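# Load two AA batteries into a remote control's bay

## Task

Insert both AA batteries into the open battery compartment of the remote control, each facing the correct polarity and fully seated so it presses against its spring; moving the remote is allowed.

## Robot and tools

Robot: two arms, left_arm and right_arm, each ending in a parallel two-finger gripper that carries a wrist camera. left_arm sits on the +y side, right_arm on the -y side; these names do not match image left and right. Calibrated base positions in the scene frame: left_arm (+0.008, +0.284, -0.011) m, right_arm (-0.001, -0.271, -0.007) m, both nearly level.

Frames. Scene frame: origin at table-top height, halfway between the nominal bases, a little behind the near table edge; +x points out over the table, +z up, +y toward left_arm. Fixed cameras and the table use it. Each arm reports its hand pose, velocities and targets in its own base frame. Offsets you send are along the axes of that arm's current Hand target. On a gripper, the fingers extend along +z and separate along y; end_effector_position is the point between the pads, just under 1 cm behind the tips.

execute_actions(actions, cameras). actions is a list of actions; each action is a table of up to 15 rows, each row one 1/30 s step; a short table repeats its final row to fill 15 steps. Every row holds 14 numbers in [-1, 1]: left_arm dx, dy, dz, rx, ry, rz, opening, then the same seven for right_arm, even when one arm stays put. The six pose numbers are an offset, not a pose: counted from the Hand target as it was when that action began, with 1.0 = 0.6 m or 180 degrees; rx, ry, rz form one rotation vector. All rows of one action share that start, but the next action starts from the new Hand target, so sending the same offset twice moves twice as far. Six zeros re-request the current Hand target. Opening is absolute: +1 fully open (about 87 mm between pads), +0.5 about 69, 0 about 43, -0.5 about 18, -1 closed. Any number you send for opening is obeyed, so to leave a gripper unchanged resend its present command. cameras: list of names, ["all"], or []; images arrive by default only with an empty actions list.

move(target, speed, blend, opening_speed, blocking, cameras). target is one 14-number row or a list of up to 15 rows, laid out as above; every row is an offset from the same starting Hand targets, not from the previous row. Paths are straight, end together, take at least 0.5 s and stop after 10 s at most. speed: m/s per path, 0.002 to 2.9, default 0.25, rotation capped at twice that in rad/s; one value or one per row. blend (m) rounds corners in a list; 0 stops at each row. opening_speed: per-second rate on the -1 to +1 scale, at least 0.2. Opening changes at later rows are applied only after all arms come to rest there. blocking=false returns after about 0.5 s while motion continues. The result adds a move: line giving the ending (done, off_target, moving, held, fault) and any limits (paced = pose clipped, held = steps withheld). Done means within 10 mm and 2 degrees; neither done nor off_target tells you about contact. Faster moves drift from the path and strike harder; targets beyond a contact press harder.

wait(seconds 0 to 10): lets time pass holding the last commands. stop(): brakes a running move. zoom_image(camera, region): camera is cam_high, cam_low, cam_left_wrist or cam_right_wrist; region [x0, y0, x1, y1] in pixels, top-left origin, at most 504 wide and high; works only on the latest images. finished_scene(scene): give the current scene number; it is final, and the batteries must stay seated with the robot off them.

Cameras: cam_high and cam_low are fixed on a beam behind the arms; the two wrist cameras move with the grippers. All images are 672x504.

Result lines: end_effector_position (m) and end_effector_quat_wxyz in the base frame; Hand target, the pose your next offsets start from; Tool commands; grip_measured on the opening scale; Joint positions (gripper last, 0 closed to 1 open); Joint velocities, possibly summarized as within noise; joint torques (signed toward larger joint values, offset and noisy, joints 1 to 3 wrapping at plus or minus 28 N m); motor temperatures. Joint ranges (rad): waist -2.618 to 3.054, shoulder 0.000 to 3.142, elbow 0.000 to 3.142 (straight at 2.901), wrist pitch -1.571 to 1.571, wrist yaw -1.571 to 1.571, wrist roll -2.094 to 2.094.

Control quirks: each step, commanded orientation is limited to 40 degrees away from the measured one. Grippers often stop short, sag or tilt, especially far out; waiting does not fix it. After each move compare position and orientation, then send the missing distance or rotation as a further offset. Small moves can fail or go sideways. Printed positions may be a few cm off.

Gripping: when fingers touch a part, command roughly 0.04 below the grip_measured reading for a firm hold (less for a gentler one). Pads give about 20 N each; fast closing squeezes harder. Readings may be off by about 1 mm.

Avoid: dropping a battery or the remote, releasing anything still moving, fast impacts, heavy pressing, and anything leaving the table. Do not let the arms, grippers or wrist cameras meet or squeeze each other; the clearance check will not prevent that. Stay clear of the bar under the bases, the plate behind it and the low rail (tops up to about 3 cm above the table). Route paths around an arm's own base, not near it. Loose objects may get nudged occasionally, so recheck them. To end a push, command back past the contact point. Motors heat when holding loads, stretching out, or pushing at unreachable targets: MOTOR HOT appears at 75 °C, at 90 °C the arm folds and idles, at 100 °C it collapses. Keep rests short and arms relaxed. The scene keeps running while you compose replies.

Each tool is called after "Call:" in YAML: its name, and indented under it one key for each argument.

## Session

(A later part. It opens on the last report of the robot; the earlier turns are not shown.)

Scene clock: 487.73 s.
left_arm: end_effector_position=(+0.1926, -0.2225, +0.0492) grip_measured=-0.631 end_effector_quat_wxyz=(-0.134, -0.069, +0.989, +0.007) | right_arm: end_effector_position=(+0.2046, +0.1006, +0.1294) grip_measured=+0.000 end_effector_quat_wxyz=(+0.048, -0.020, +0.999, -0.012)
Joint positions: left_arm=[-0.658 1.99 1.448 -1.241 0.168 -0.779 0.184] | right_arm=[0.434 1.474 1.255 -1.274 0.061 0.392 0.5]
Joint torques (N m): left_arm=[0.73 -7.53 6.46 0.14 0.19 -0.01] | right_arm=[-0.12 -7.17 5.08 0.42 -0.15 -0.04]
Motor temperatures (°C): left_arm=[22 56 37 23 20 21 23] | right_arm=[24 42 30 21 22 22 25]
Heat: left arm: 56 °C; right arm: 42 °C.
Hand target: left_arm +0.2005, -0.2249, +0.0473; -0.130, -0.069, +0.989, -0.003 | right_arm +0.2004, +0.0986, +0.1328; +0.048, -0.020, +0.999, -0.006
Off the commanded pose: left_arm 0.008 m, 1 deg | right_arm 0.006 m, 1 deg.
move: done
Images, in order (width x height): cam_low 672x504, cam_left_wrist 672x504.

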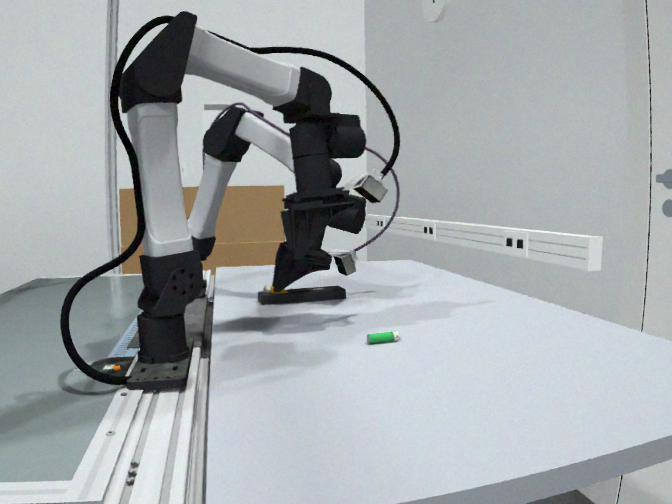

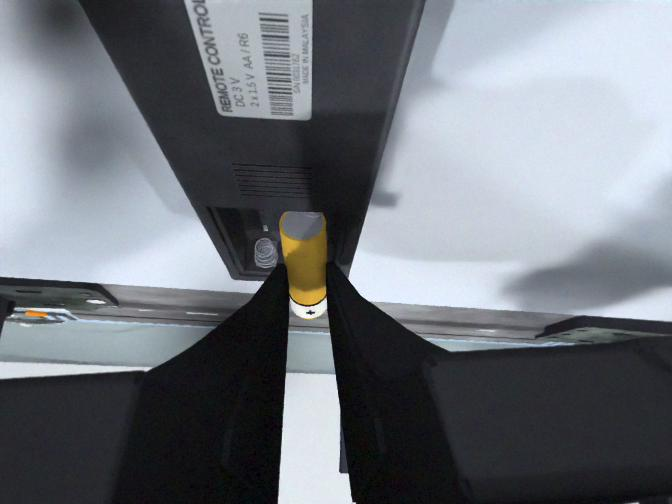

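Call:
move:
  target:
    - [0.006,-0.006,0.0,0,0,0,-0.7,0,0,0,0,0,0,0]
    - [0.003,-0.006,0.018,0,0,0,-0.7,0,0,0,0,0,0,0]
  speed: 0.05
  cameras: ["cam_left_wrist","cam_low"]

Call:
zoom_image:
  camera: "cam_left_wrist"
  region: [200, 130, 420, 350]

Call:
zoom_image:
  camera: "cam_low"
  region: [240, 230, 360, 310]

Scene clock: 494.03 s.
left_arm: end_effector_position=(+0.1948, -0.2247, +0.0457) grip_measured=-0.632 end_effector_quat_wxyz=(-0.131, -0.068, +0.989, +0.002) | right_arm: end_effector_position=(+0.2046, +0.1006, +0.1294) grip_measured=+0.000 end_effector_quat_wxyz=(+0.048, -0.020, +0.999, -0.012)
Joint positions: left_arm=[-0.658 1.996 1.445 -1.222 0.17 -0.779 0.184] | right_arm=[0.434 1.474 1.255 -1.274 0.061 0.392 0.5]
Joint torques (N m): left_arm=[-0.57 -7.39 4.42 0.43 0.26 -0.18] | right_arm=[-0.1 -7.17 5.08 0.42 -0.16 -0.04]
Motor temperatures (°C): left_arm=[22 55 37 23 20 21 23] | right_arm=[24 41 30 21 22 22 25]
Heat: left arm: 55 °C; right arm: 41 °C.
Hand target: left_arm +0.1965, -0.2289, +0.0373; -0.130, -0.069, +0.989, -0.003 | right_arm +0.2004, +0.0986, +0.1328; +0.048, -0.020, +0.999, -0.006
Off the commanded pose: left_arm 0.010 m, 1 deg | right_arm 0.006 m, 1 deg.
move: done
Images, in order (width x height): cam_low 672x504, cam_left_wrist 672x504.

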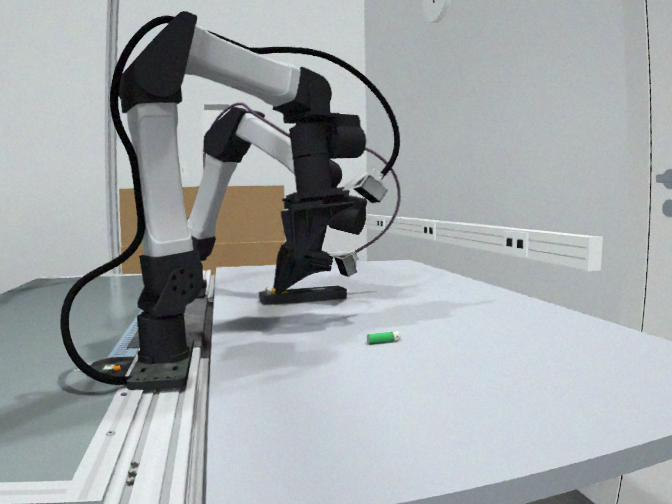

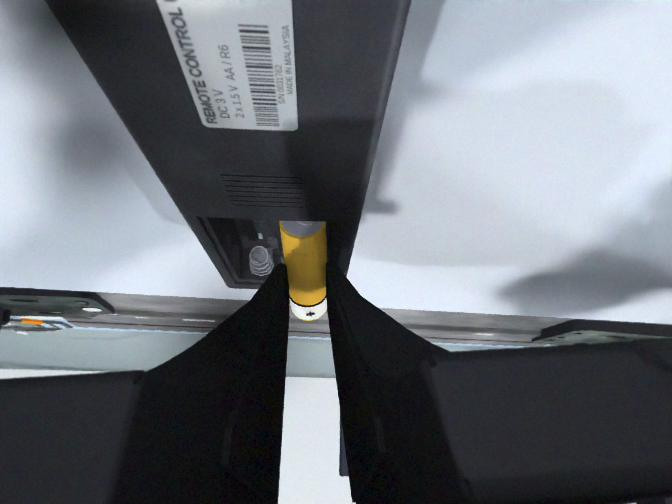

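Scaled by 2.291.

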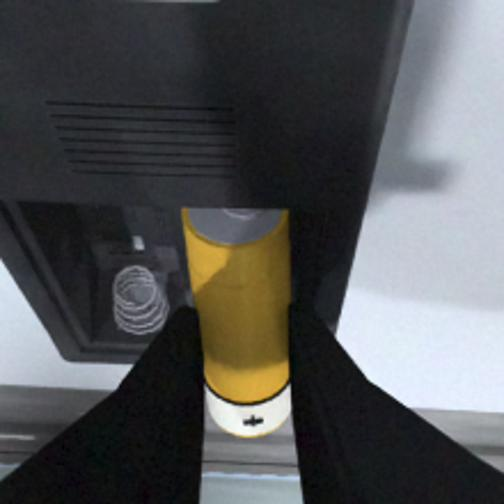

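Scaled by 4.200.

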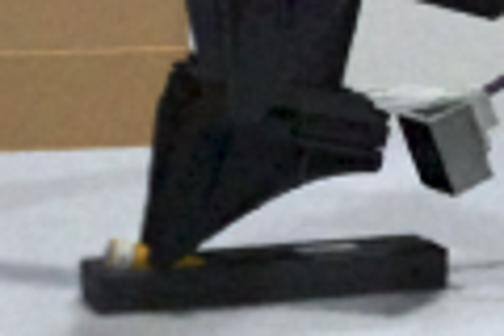

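Call:
move:
  target:
    - [-0.01,0,0,0,0,0,-0.7,0,0,0,0,0,0,0]
    - [-0.01,0,-0.002,0,0,0,-0.4,0,0,0,0,0,0,0]
    - [0.01,0,-0.07,0,0,0,-0.4,0,0,0,0,0,0,0]
  speed: 0.05
  opening_speed: 0.4
  cameras: ["cam_left_wrist","cam_low"]

Call:
zoom_image:
  camera: "cam_left_wrist"
  region: [200, 100, 420, 320]

Call:
zoom_image:
  camera: "cam_low"
  region: [240, 230, 360, 310]

Scene clock: 503.67 s.
left_arm: end_effector_position=(+0.1971, -0.2262, +0.0700) grip_measured=-0.400 end_effector_quat_wxyz=(-0.141, -0.068, +0.988, +0.006) | right_arm: end_effector_position=(+0.2046, +0.1006, +0.1294) grip_measured=+0.000 end_effector_quat_wxyz=(+0.048, -0.020, +0.999, -0.012)
Joint positions: left_arm=[-0.655 2.002 1.545 -1.337 0.177 -0.773 0.3] | right_arm=[0.434 1.474 1.255 -1.274 0.061 0.392 0.5]
Joint torques (N m): left_arm=[-0.27 -10.32 7.47 -0.11 0.14 -0.14] | right_arm=[-0.1 -7.19 5.08 0.42 -0.16 -0.04]
Heat: left arm: 53 °C; right arm: 40 °C.
Hand target: left_arm +0.2014, -0.2287, +0.0794; -0.130, -0.069, +0.989, -0.003 | right_arm +0.2004, +0.0986, +0.1328; +0.048, -0.020, +0.999, -0.006
Off the commanded pose: left_arm 0.011 m, 2 deg | right_arm 0.006 m, 1 deg.
move: off_target (left_arm); target 2's new opening was sent with left_arm's hand 0.012 m and 1 deg from that target
Images, in order (width x height): cam_low 672x504, cam_left_wrist 672x504.

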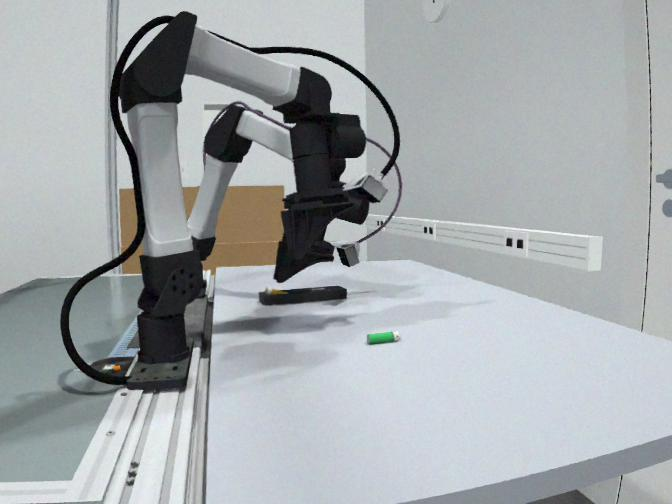

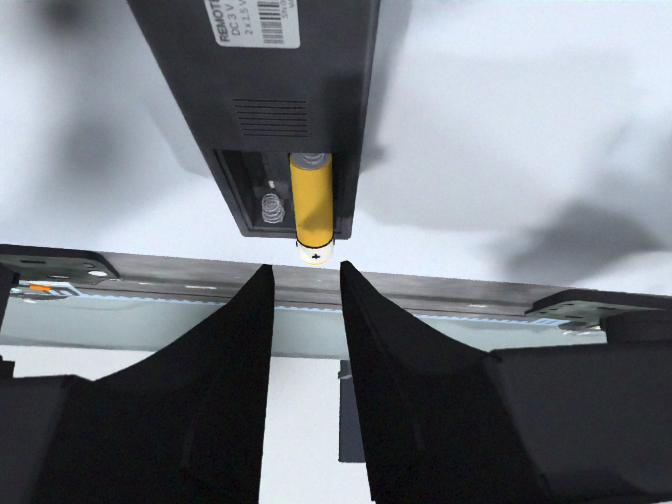

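Scaled by 2.291.

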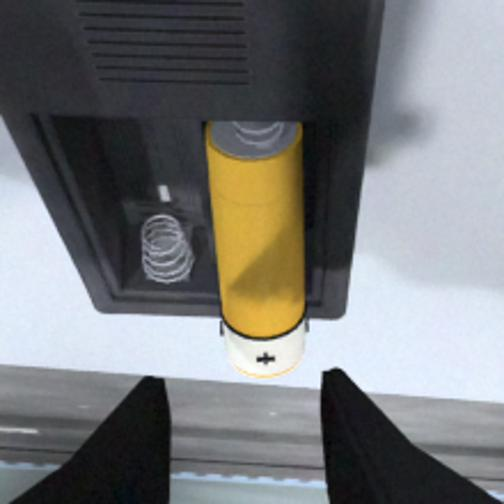

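Scaled by 4.200.

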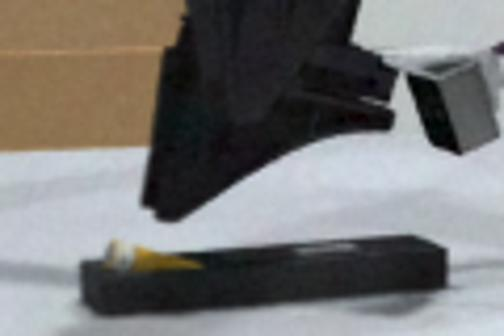

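Call:
move:
  target:
    - [0,0,-0.03,0,0,0,-1,0,0,0,0,0,0,0]
    - [0.107,-0.003,-0.006,0,-0.333,0,-1,0,0,0,0,0,0,0]
  speed: 0.2
  cameras: ["cam_left_wrist","cam_low"]

Call:
zoom_image:
  camera: "cam_low"
  region: [240, 230, 360, 310]

Scene clock: 513.67 s.
left_arm: end_effector_position=(+0.1382, -0.2430, +0.0964) grip_measured=-1.000 end_effector_quat_wxyz=(+0.368, -0.058, +0.928, +0.029) | right_arm: end_effector_position=(+0.2046, +0.1006, +0.1294) grip_measured=+0.000 end_effector_quat_wxyz=(+0.048, -0.020, +0.999, -0.012)
Joint positions: left_arm=[-1.382 1.535 1.092 -1.082 -0.755 -1.489 0] | right_arm=[0.434 1.474 1.255 -1.274 0.061 0.392 0.5]
Joint torques (N m): left_arm=[-0.57 -6.11 5.5 0.36 -0.81 -0.16] | right_arm=[-0.12 -7.19 5.08 0.42 -0.16 -0.04]
Heat: left arm: 53 °C; right arm: 40 °C.
Hand target: left_arm +0.1413, -0.2392, +0.0994; +0.382, -0.061, +0.922, +0.032 | right_arm +0.2004, +0.0986, +0.1328; +0.048, -0.020, +0.999, -0.006
Off the commanded pose: left_arm 0.006 m, 2 deg | right_arm 0.006 m, 1 deg.
move: done
Images, in order (width x height): cam_low 672x504, cam_left_wrist 672x504.

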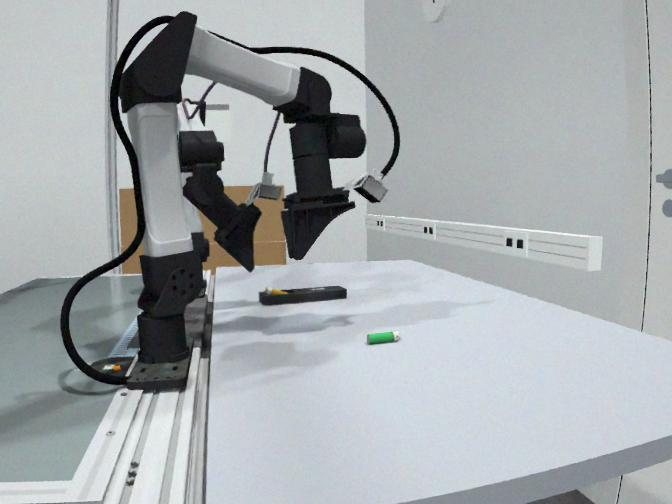

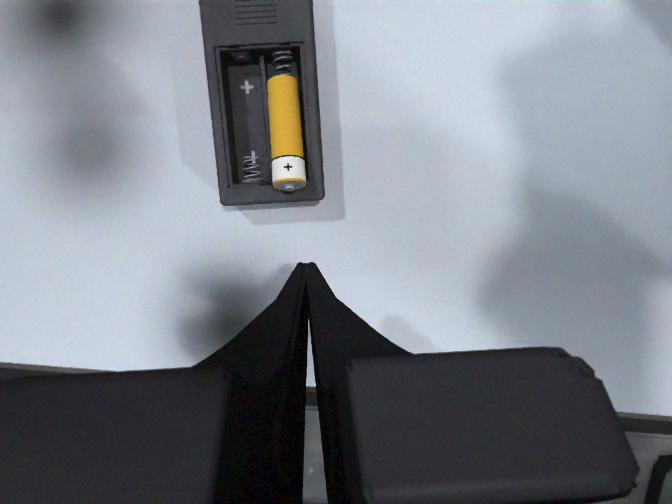

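Scaled by 4.200.

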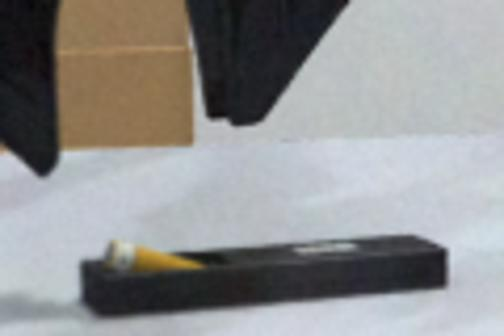

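Call:
move:
  target: [0.0245,0.015,0.054,0,0,0,-1,0,0,0,0,0,0,0]
  speed: 0.08
  cameras: ["cam_left_wrist","cam_low"]

Call:
zoom_image:
  camera: "cam_low"
  region: [240, 230, 360, 310]

Scene clock: 522.23 s.
left_arm: end_effector_position=(+0.1461, -0.2300, +0.0615) grip_measured=-1.000 end_effector_quat_wxyz=(+0.369, -0.057, +0.927, +0.036) | right_arm: end_effector_position=(+0.2046, +0.1006, +0.1294) grip_measured=+0.000 end_effector_quat_wxyz=(+0.048, -0.020, +0.999, -0.012)
Joint positions: left_arm=[-1.343 1.535 0.947 -0.918 -0.757 -1.442 0] | right_arm=[0.434 1.474 1.255 -1.274 0.061 0.392 0.5]
Joint torques (N m): left_arm=[0.38 -6.82 5.12 0.66 -0.77 -0.03] | right_arm=[-0.1 -7.17 5.08 0.42 -0.16 -0.04]
Heat: left arm: 51 °C; right arm: 40 °C.
Hand target: left_arm +0.1523, -0.2282, +0.0663; +0.381, -0.061, +0.922, +0.032 | right_arm +0.2004, +0.0986, +0.1328; +0.048, -0.020, +0.999, -0.006
Off the commanded pose: left_arm 0.008 m, 2 deg | right_arm 0.006 m, 1 deg.
move: done
Images, in order (width x height): cam_low 672x504, cam_left_wrist 672x504.

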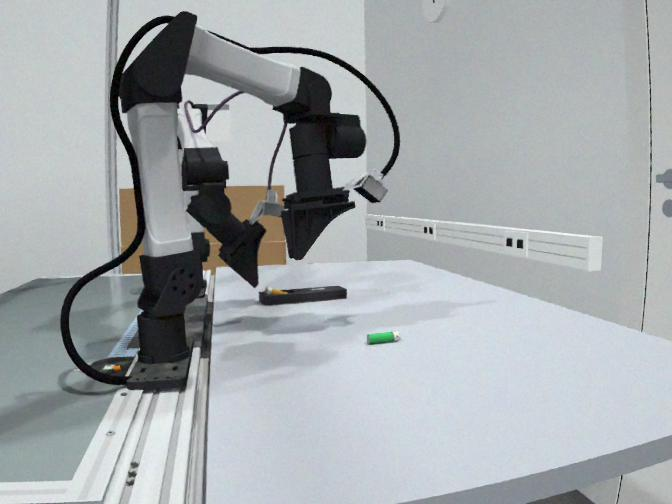

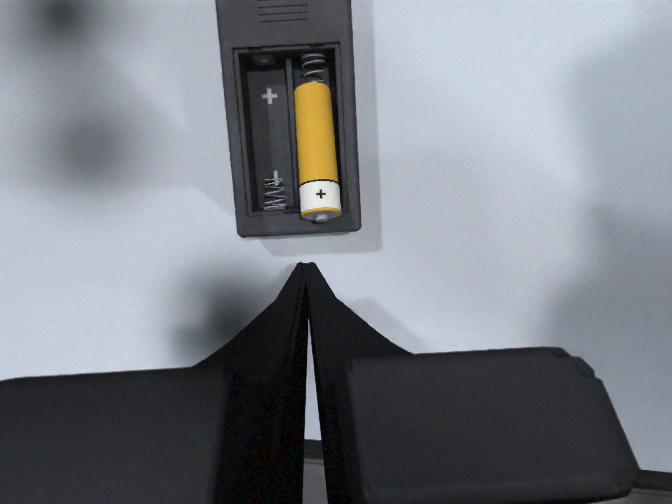

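Scaled by 4.200.

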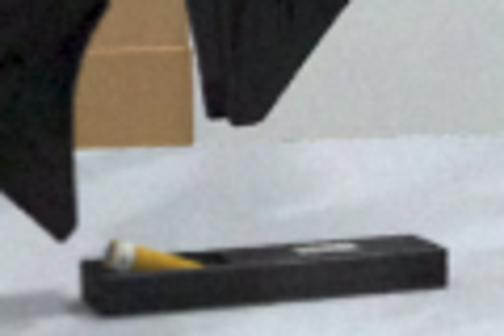

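Call:
move:
  target:
    - [-0.011,-0.008,0.0205,0,0,0,-1,0,0,0,0,0,0,0]
    - [-0.011,-0.012,0.058,0,0,0,-1,0,0,0,0,0,0,0]
  speed: 0.05
  cameras: ["cam_left_wrist","cam_low"]

Call:
zoom_image:
  camera: "cam_low"
  region: [240, 230, 360, 310]

Scene clock: 527.53 s.
left_arm: end_effector_position=(+0.1782, -0.2334, +0.0484) grip_measured=-1.000 end_effector_quat_wxyz=(+0.377, -0.061, +0.924, +0.027) | right_arm: end_effector_position=(+0.2046, +0.1006, +0.1294) grip_measured=+0.000 end_effector_quat_wxyz=(+0.048, -0.020, +0.999, -0.012)
Joint positions: left_arm=[-1.236 1.557 0.9 -0.723 -0.757 -1.29 0] | right_arm=[0.434 1.474 1.255 -1.274 0.061 0.392 0.5]
Joint torques (N m): left_arm=[0.54 -4.88 5 0.89 -0.52 -0.06] | right_arm=[-0.1 -7.19 5.08 0.42 -0.16 -0.04]
Motor temperatures (°C): left_arm=[22 50 37 23 21 21 23] | right_arm=[24 39 29 21 22 22 25]
Heat: left arm: 50 °C; right arm: 39 °C.
Hand target: left_arm +0.1823, -0.2310, +0.0462; +0.381, -0.061, +0.922, +0.032 | right_arm +0.2004, +0.0986, +0.1328; +0.048, -0.020, +0.999, -0.006
Off the commanded pose: left_arm 0.005 m, 1 deg | right_arm 0.006 m, 1 deg.
move: done
Images, in order (width x height): cam_low 672x504, cam_left_wrist 672x504.

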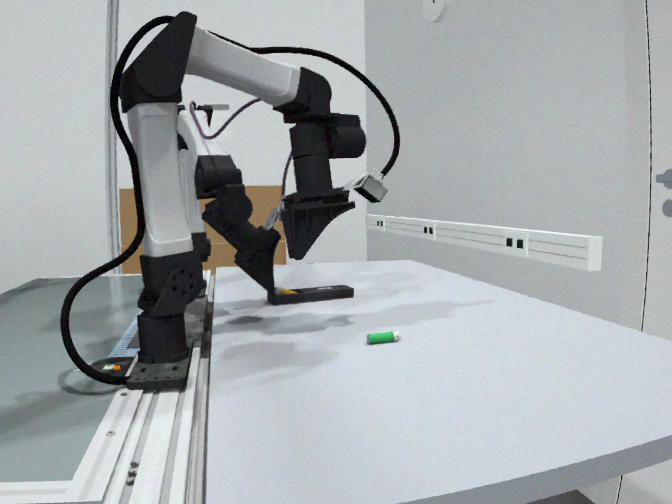

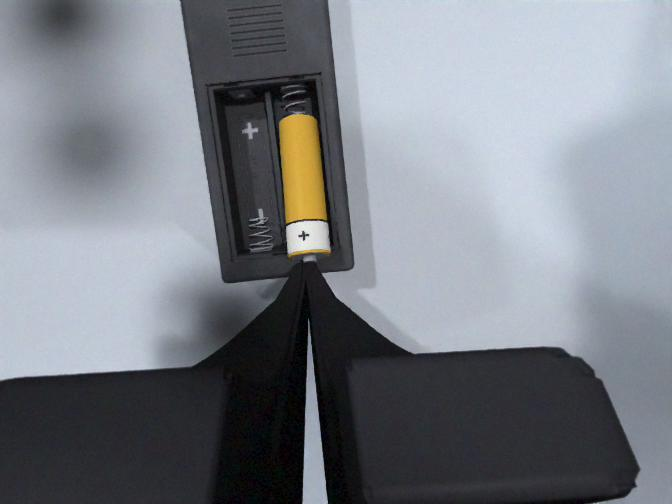

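Scaled by 4.200.

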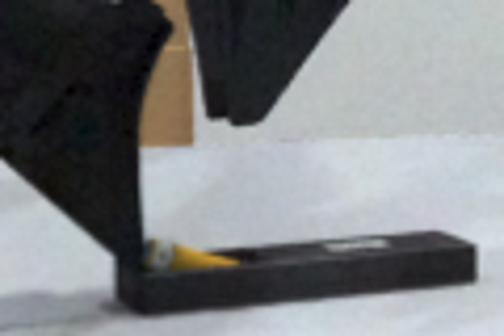

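Call:
move:
  target:
    - [-0.012,0.001,-0.021,0,0,0,-1,0,0,0,0,0,0,0]
    - [-0.021,0,-0.012,0,0,0,-1,0,0,0,0,0,0,0]
    - [0.004,-0.003,0.043,0,0,0,-1,0,0,0,0,0,0,0]
  speed: 0.05
  cameras: ["cam_left_wrist","cam_low"]

Call:
zoom_image:
  camera: "cam_low"
  region: [240, 230, 360, 310]

Scene clock: 534.33 s.
left_arm: end_effector_position=(+0.2012, -0.2411, +0.0463) grip_measured=-1.000 end_effector_quat_wxyz=(+0.400, -0.068, +0.914, +0.008) | right_arm: end_effector_position=(+0.2046, +0.1006, +0.1294) grip_measured=+0.000 end_effector_quat_wxyz=(+0.048, -0.020, +0.999, -0.012)
Joint positions: left_arm=[-1.185 1.569 0.874 -0.574 -0.779 -1.209 0] | right_arm=[0.434 1.474 1.255 -1.274 0.061 0.392 0.5]
Joint torques (N m): left_arm=[1.16 -2.65 3.4 1.05 -0.13 -0.01] | right_arm=[-0.1 -7.19 5.08 0.42 -0.16 -0.04]
Heat: left arm: 49 °C; right arm: 39 °C.
Hand target: left_arm +0.1989, -0.2302, +0.0262; +0.381, -0.061, +0.922, +0.032 | right_arm +0.2004, +0.0986, +0.1328; +0.048, -0.020, +0.999, -0.006
Off the commanded pose: left_arm 0.023 m, 4 deg | right_arm 0.006 m, 1 deg.
move: off_target (left_arm)
Images, in order (width x height): cam_low 672x504, cam_left_wrist 672x504.

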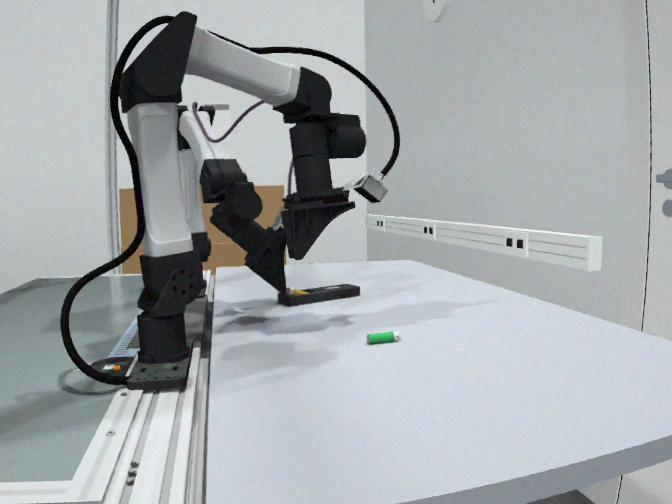

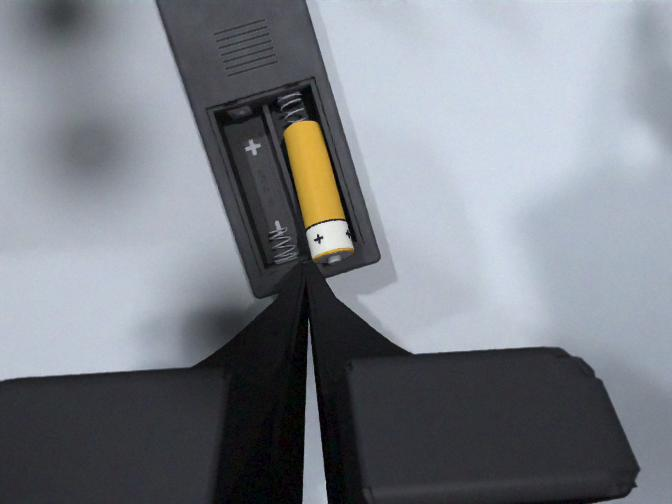

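Scaled by 4.200.

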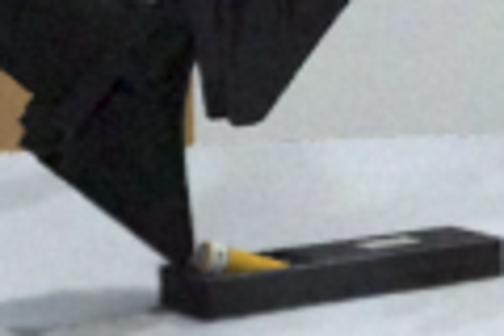

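Call:
move:
  target:
    - [0,0.023,-0.07,0,0,0,-0.75,0,0,0,0,0,0,-0.4]
    - [0,0.023,-0.07,0,0,0,-0.75,-0.343,0.47,0.032,0,-0.11,-0.1,-0.4]
    - [0,0.023,-0.07,0,0,0,-0.75,-0.343,0.47,0.12,0,-0.11,-0.1,-0.4]
  speed: 0.2
  cameras: ["all"]

Scene clock: 546.17 s.
left_arm: end_effector_position=(+0.1690, -0.2182, +0.0494) grip_measured=-0.750 end_effector_quat_wxyz=(+0.381, -0.054, +0.922, +0.045) | right_arm: end_effector_position=(+0.3826, +0.3779, +0.1214) grip_measured=-0.400 end_effector_quat_wxyz=(+0.237, -0.159, +0.958, +0.029)
Joint positions: left_arm=[-1.261 1.527 0.874 -0.786 -0.779 -1.325 0.125] | right_arm=[0.825 2.554 2.737 -1.332 0.241 0.444 0.3]
Joint torques (N m): left_arm=[-0.62 -6.83 6.2 0.58 -0.36 -0.18] | right_arm=[0.02 -14.54 5.16 1.11 0.05 0.07]
Heat: left arm: 47 °C; right arm: 40 °C.
Hand target: left_arm +0.1676, -0.2210, +0.0560; +0.381, -0.061, +0.922, +0.032 | right_arm +0.3830, +0.3744, +0.1249; +0.237, -0.156, +0.958, +0.028 (not the last commanded pose)
Off the commanded pose: left_arm 0.007 m, 2 deg | right_arm 0.049 m, 5 deg.
move: held (right_arm; a check stopped the path); path passed 2 of 3 targets; limits=held
pose unreachable (right arm): on one or more control steps of this call, first in action 0 (counted from 0), this arm could not follow its commanded pose, so it was not sent that pose on those steps. It may still have moved: this result reports where it is.
cause: moving toward the commanded pose would bring a part of the arm too close to another arm (this arm's forearm (the part past joint 3) and the left arm's wrist (the part past joint 4), 15 mm apart when this arm was first held).

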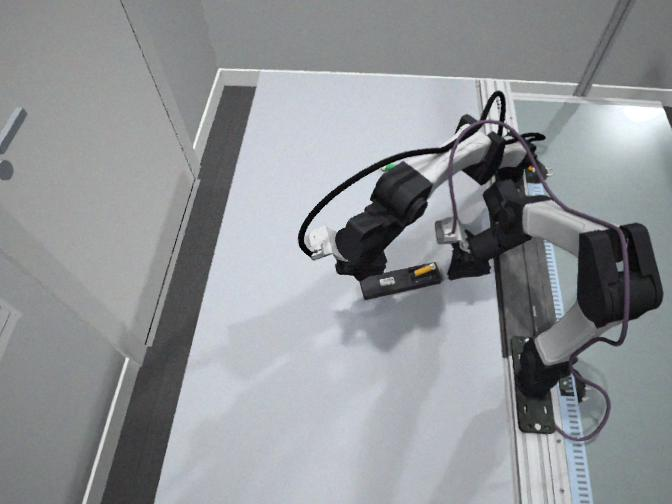

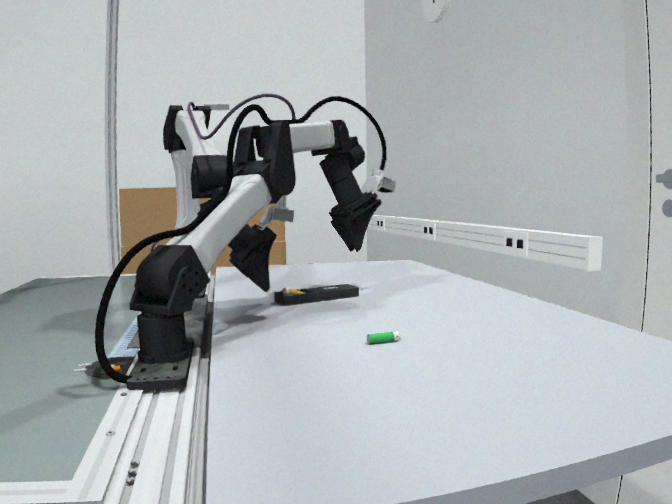

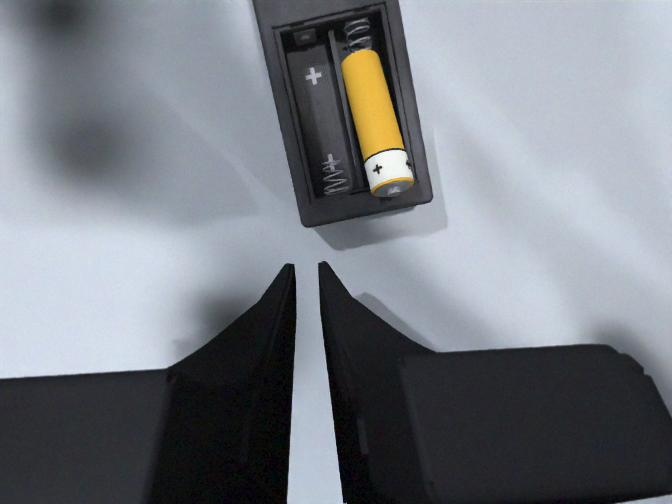

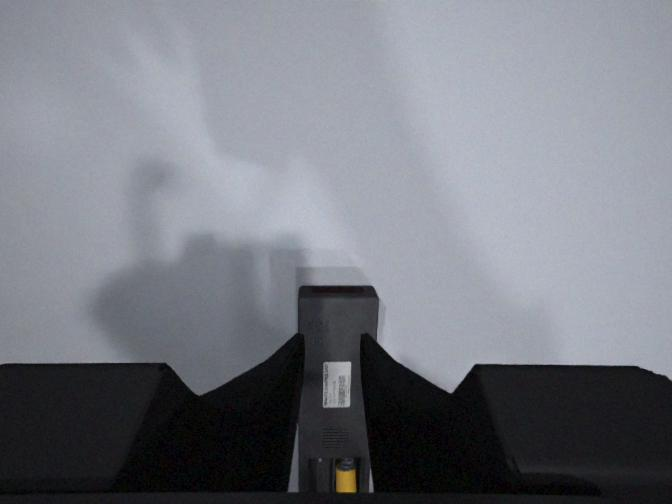

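Call:
move:
  target:
    - [0,0.25,-0.02,0,0,0,-0.75,0,0,0,0,0,0,0.4]
    - [0,0.25,-0.02,0,0,0,-0.75,0.044,0,-0.023,0,0,0,0.4]
    - [0,0.25,-0.02,0,0,0,-0.75,0.118,0,0.115,0,0,0,0.4]
    - [0,0.25,-0.02,0,0,0,-0.75,0.118,0,0.115,0,0,0,-0.2]
  speed: 0.13
  opening_speed: 0.7
  cameras: ["all"]

Scene clock: 558.53 s.
left_arm: end_effector_position=(+0.1402, -0.0763, +0.0681) grip_measured=-0.750 end_effector_quat_wxyz=(+0.385, -0.065, +0.920, +0.029) | right_arm: end_effector_position=(+0.3527, +0.3654, +0.0272) grip_measured=+0.099 end_effector_quat_wxyz=(+0.231, -0.162, +0.959, +0.029)
Joint positions: left_arm=[-1.106 0.747 0.501 -1.015 -0.743 -1.124 0.125] | right_arm=[0.85 2.292 1.888 -0.76 0.241 0.466 0.549]
Joint torques (N m): left_arm=[0.02 -0.34 5.76 0.91 -0.3 -0.01] | right_arm=[0.25 -13.96 4.86 1.26 0.18 0.11]
Motor temperatures (°C): left_arm=[22 47 36 24 21 21 23] | right_arm=[24 46 30 21 22 22 25]
Heat: left arm: 47 °C; right arm: 46 °C.
Hand target: left_arm +0.1386, -0.0737, +0.0664; +0.382, -0.062, +0.922, +0.032 | right_arm +0.3545, +0.3630, +0.0309; +0.237, -0.156, +0.958, +0.029
Off the commanded pose: left_arm 0.004 m, 1 deg | right_arm 0.005 m, 1 deg.
move: done

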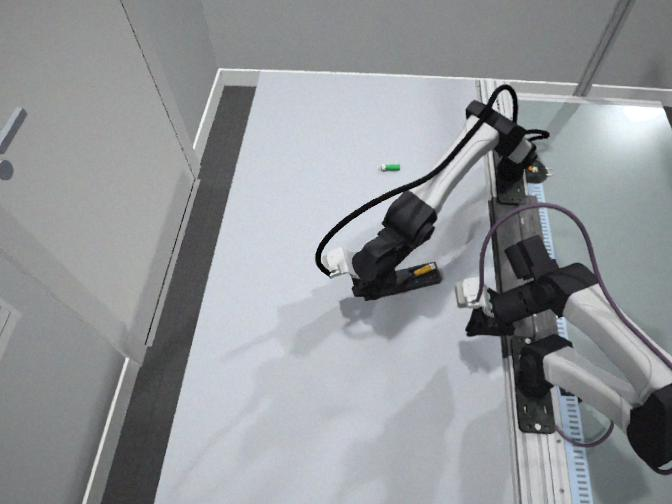

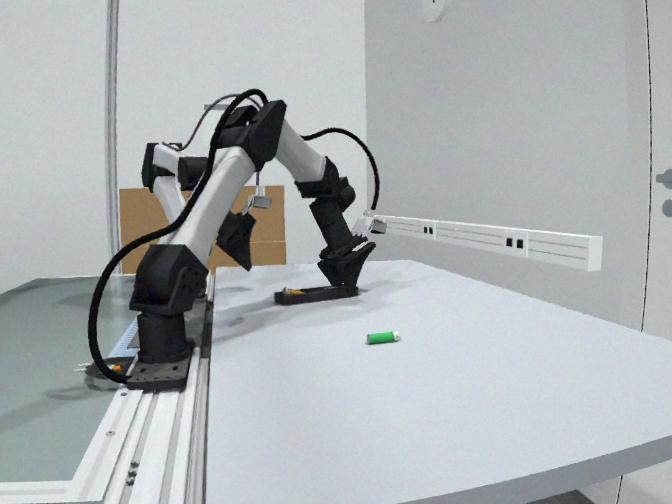

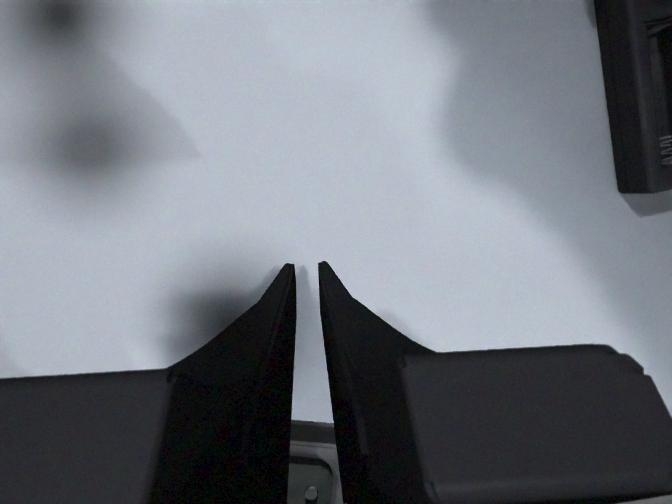

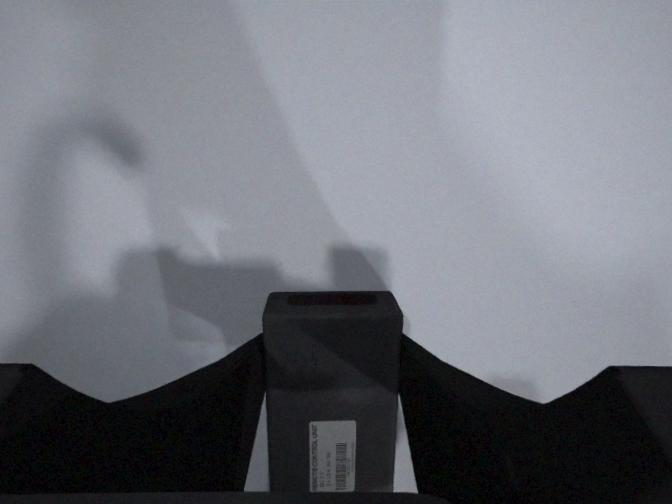

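Call:
move:
  target:
    - [0,0.1,-0.02,0,0,0,-0.75,-0.02,0,-0.038,0,0,0,-0.2]
    - [0,0.1,-0.02,0,0,0,-0.75,-0.02,0,-0.038,0.105,0,0.202,-0.2]
    - [0,0.1,-0.02,0,0,0,-0.75,0.001,0,0.001,0.105,0,0.202,-0.2]
  speed: [0.1,0.15,0.05]
  cameras: ["all"]

Scene clock: 565.30 s.
left_arm: end_effector_position=(+0.1348, -0.0447, +0.0763) grip_measured=-0.750 end_effector_quat_wxyz=(+0.396, -0.086, +0.914, +0.016) | right_arm: end_effector_position=(+0.3465, +0.3584, +0.0281) grip_measured=+0.099 end_effector_quat_wxyz=(+0.215, -0.164, +0.962, +0.017)
Joint positions: left_arm=[-0.996 0.508 0.477 -1.115 -0.719 -1.021 0.125] | right_arm=[0.85 2.292 1.901 -0.814 0.241 0.467 0.549]
Joint torques (N m): left_arm=[-0.66 2.24 6.09 1.25 -0.36 -0.08] | right_arm=[0.32 -15.21 8.81 0.95 0.18 0.11]
Heat: left arm: 45 °C; right arm: 46 °C.
Hand target: left_arm +0.1351, -0.0461, +0.0760; +0.395, -0.084, +0.914, +0.016 (not the last commanded pose) | right_arm +0.3544, +0.3635, +0.0519; +0.237, -0.156, +0.958, +0.029 (not the last commanded pose)
Off the commanded pose: left_arm 0.032 m, 4 deg | right_arm 0.009 m, 42 deg.
move: held (left_arm; a check stopped the path), off_target (right_arm; braked when a check withheld steps of left_arm); path passed 0 of 3 targets; limits=held
pose unreachable (left arm): on one or more control steps of this call, first in action 0 (counted from 0), this arm could not follow its commanded pose, so it was not sent that pose on those steps. It may still have moved: this result reports where it is.
cause: moving toward the commanded pose would bring two parts of the arm too close to each other (its upper arm (the part past joint 2) and its gripper housing, with joints 3 (elbow) to 6 (wrist roll) between them, 10 mm apart when it was first held).

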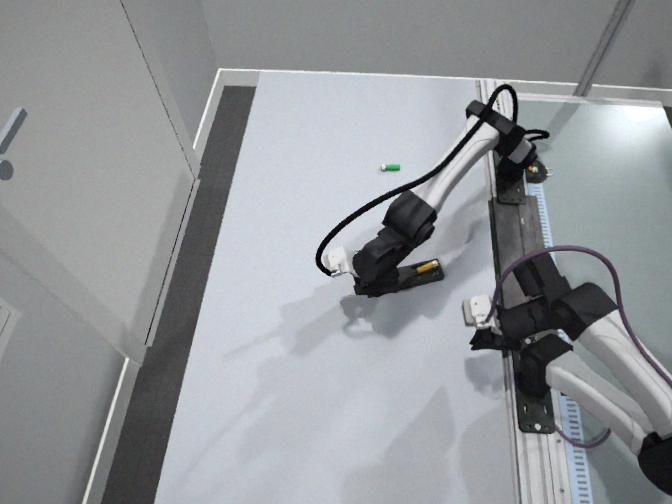

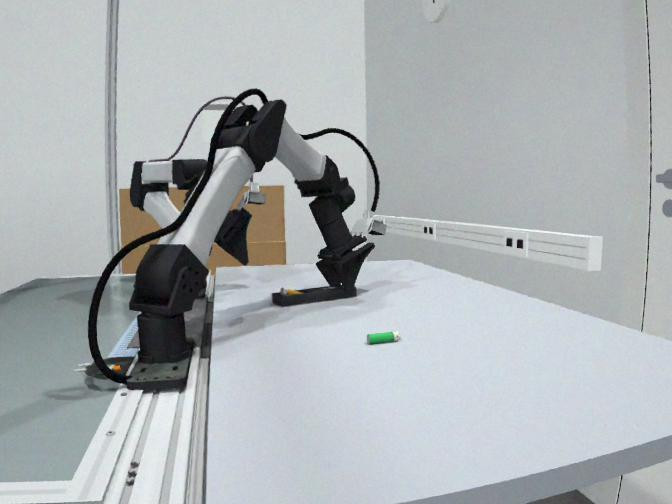

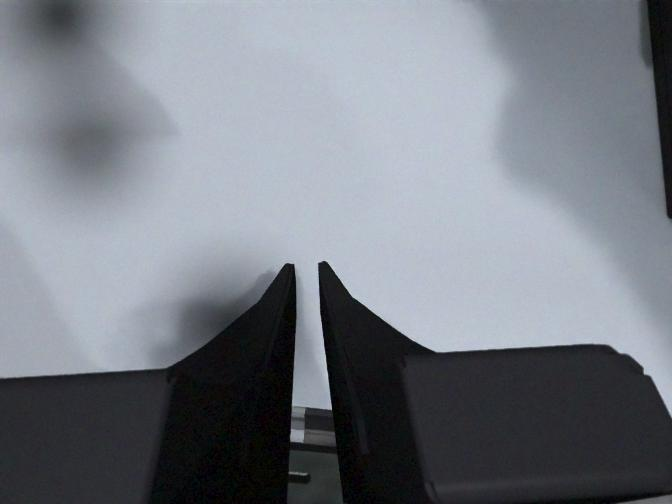

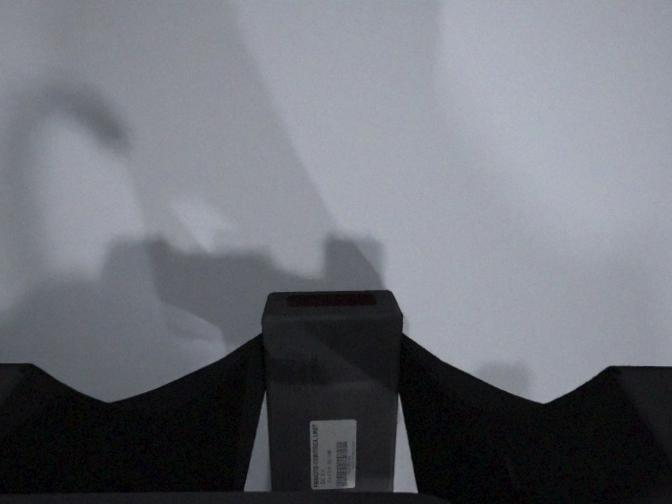

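Call:
move:
  target:
    - [0,0,0,0,0,0,-0.75,-0.008,0,-0.015,0,0,0,-0.2]
    - [0,0,0,0,0,0,-0.75,-0.008,0,-0.015,0.105,0,0.202,-0.2]
    - [0,0,0,0,0,0,-0.75,0.016,0,0.031,0.105,0,0.202,-0.2]
  speed: [0.1,0.15,0.05]
  cameras: ["all"]

Scene clock: 573.37 s.
left_arm: end_effector_position=(+0.1348, -0.0447, +0.0763) grip_measured=-0.750 end_effector_quat_wxyz=(+0.396, -0.086, +0.914, +0.016) | right_arm: end_effector_position=(+0.3500, +0.3592, +0.0270) grip_measured=+0.098 end_effector_quat_wxyz=(+0.226, +0.182, +0.955, -0.068)
Joint positions: left_arm=[-0.996 0.508 0.477 -1.115 -0.719 -1.021 0.125] | right_arm=[0.886 2.523 2.319 -1.262 0.466 1.237 0.549]
Joint torques (N m): left_arm=[-0.87 2.26 6.6 1.19 -0.36 -0.16] | right_arm=[0.53 -15.12 3.97 0.92 0.33 0.16]
Heat: left arm: 44 °C; right arm: 48 °C.
Hand target: left_arm +0.1351, -0.0461, +0.0760; +0.395, -0.084, +0.914, +0.016 | right_arm +0.3546, +0.3632, +0.0311; +0.238, +0.190, +0.951, -0.054
Off the commanded pose: left_arm 0.001 m, 0 deg | right_arm 0.007 m, 2 deg.
move: done

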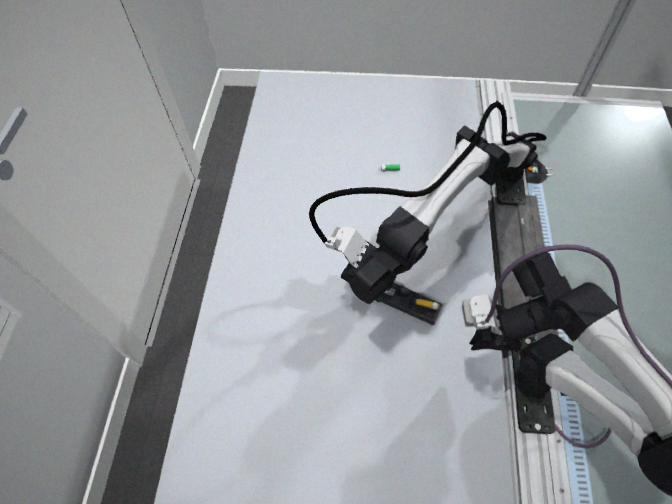

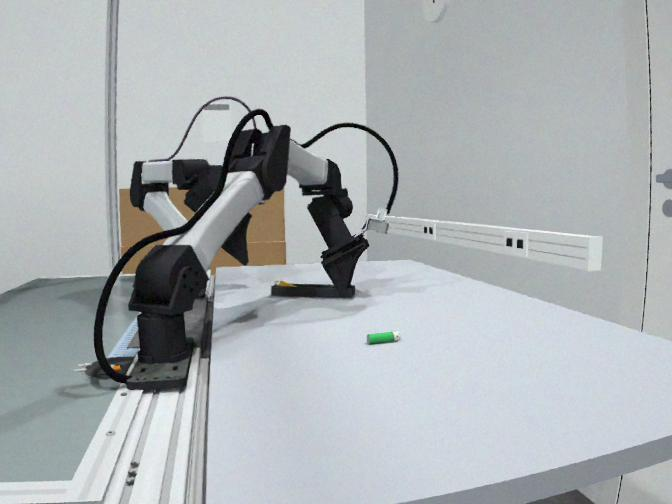

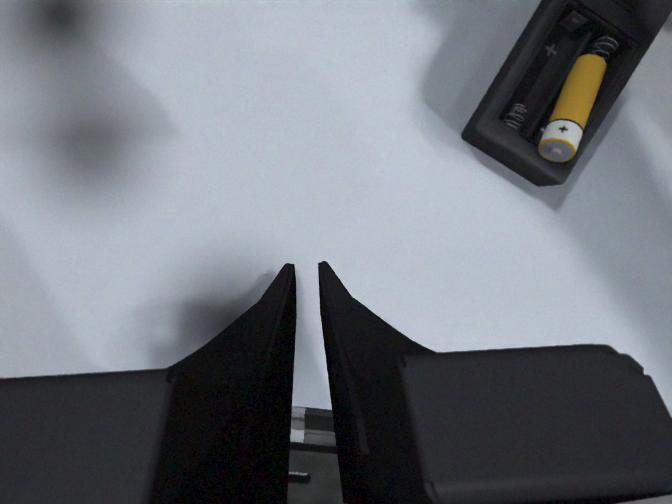

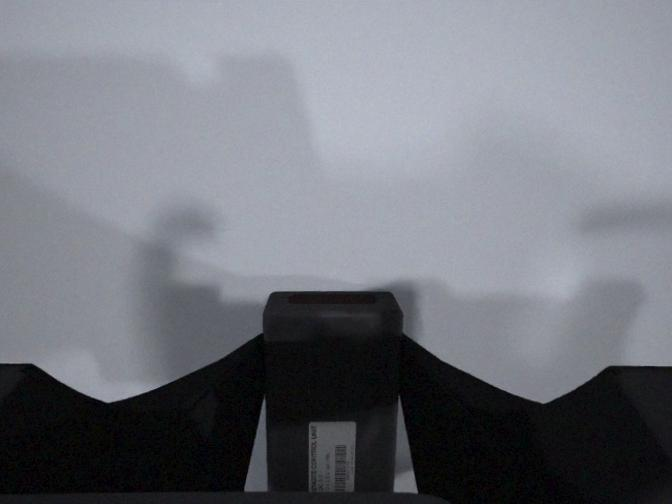

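Call:
move:
  target: [-0.025,-0.151,0.026,0.134,0,0.126,-0.75,0,0,0,0,0,0,-0.2]
  speed: 0.12
  cameras: ["cam_left_wrist","cam_low","cam_high"]

Scene clock: 582.40 s.
left_arm: end_effector_position=(+0.1697, -0.1297, +0.0800) grip_measured=-0.750 end_effector_quat_wxyz=(+0.392, +0.177, +0.898, -0.093) | right_arm: end_effector_position=(+0.3500, +0.3592, +0.0270) grip_measured=+0.098 end_effector_quat_wxyz=(+0.226, +0.182, +0.955, -0.068)
Joint positions: left_arm=[-0.834 0.663 0.445 -0.567 -0.296 -0.321 0.125] | right_arm=[0.886 2.523 2.319 -1.262 0.466 1.237 0.549]
Joint torques (N m): left_arm=[0.49 0.49 6.26 2.07 0.05 -0.03] | right_arm=[0.54 -15.13 3.96 0.92 0.34 0.16]
Heat: left arm: 43 °C; right arm: 49 °C.
Hand target: left_arm +0.1715, -0.1318, +0.0796; +0.393, +0.180, +0.896, -0.097 | right_arm +0.3546, +0.3632, +0.0311; +0.238, +0.190, +0.951, -0.054
Off the commanded pose: left_arm 0.003 m, 1 deg | right_arm 0.007 m, 2 deg.
move: done
Images, in order (width x height): cam_high 672x504, cam_low 672x504, cam_left_wrist 672x504.

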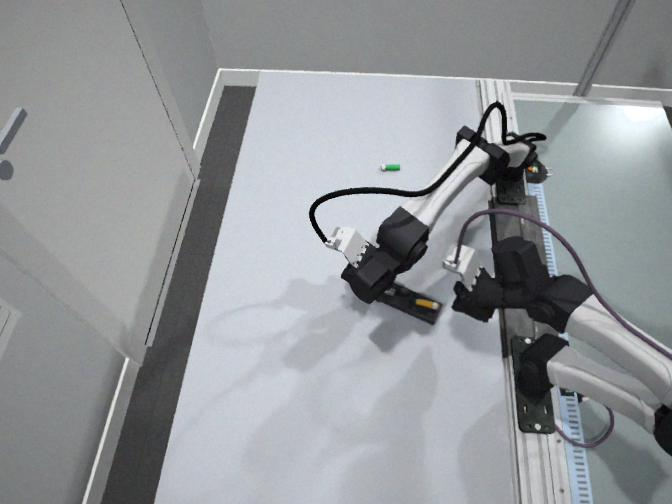

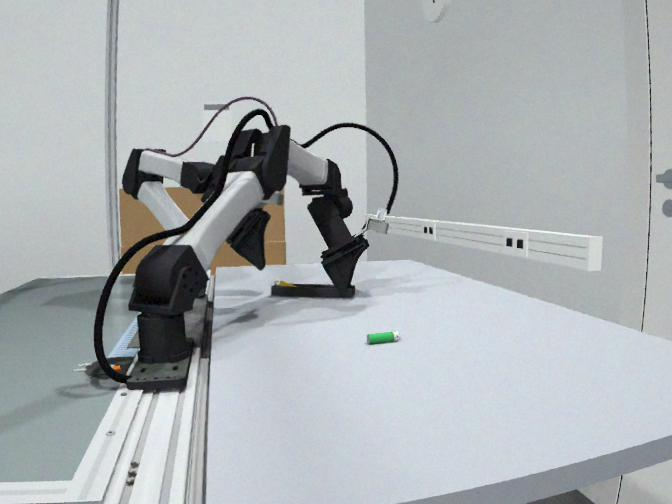

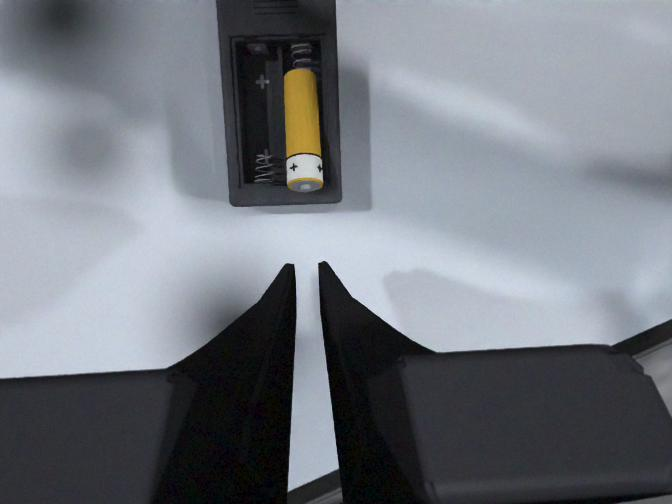

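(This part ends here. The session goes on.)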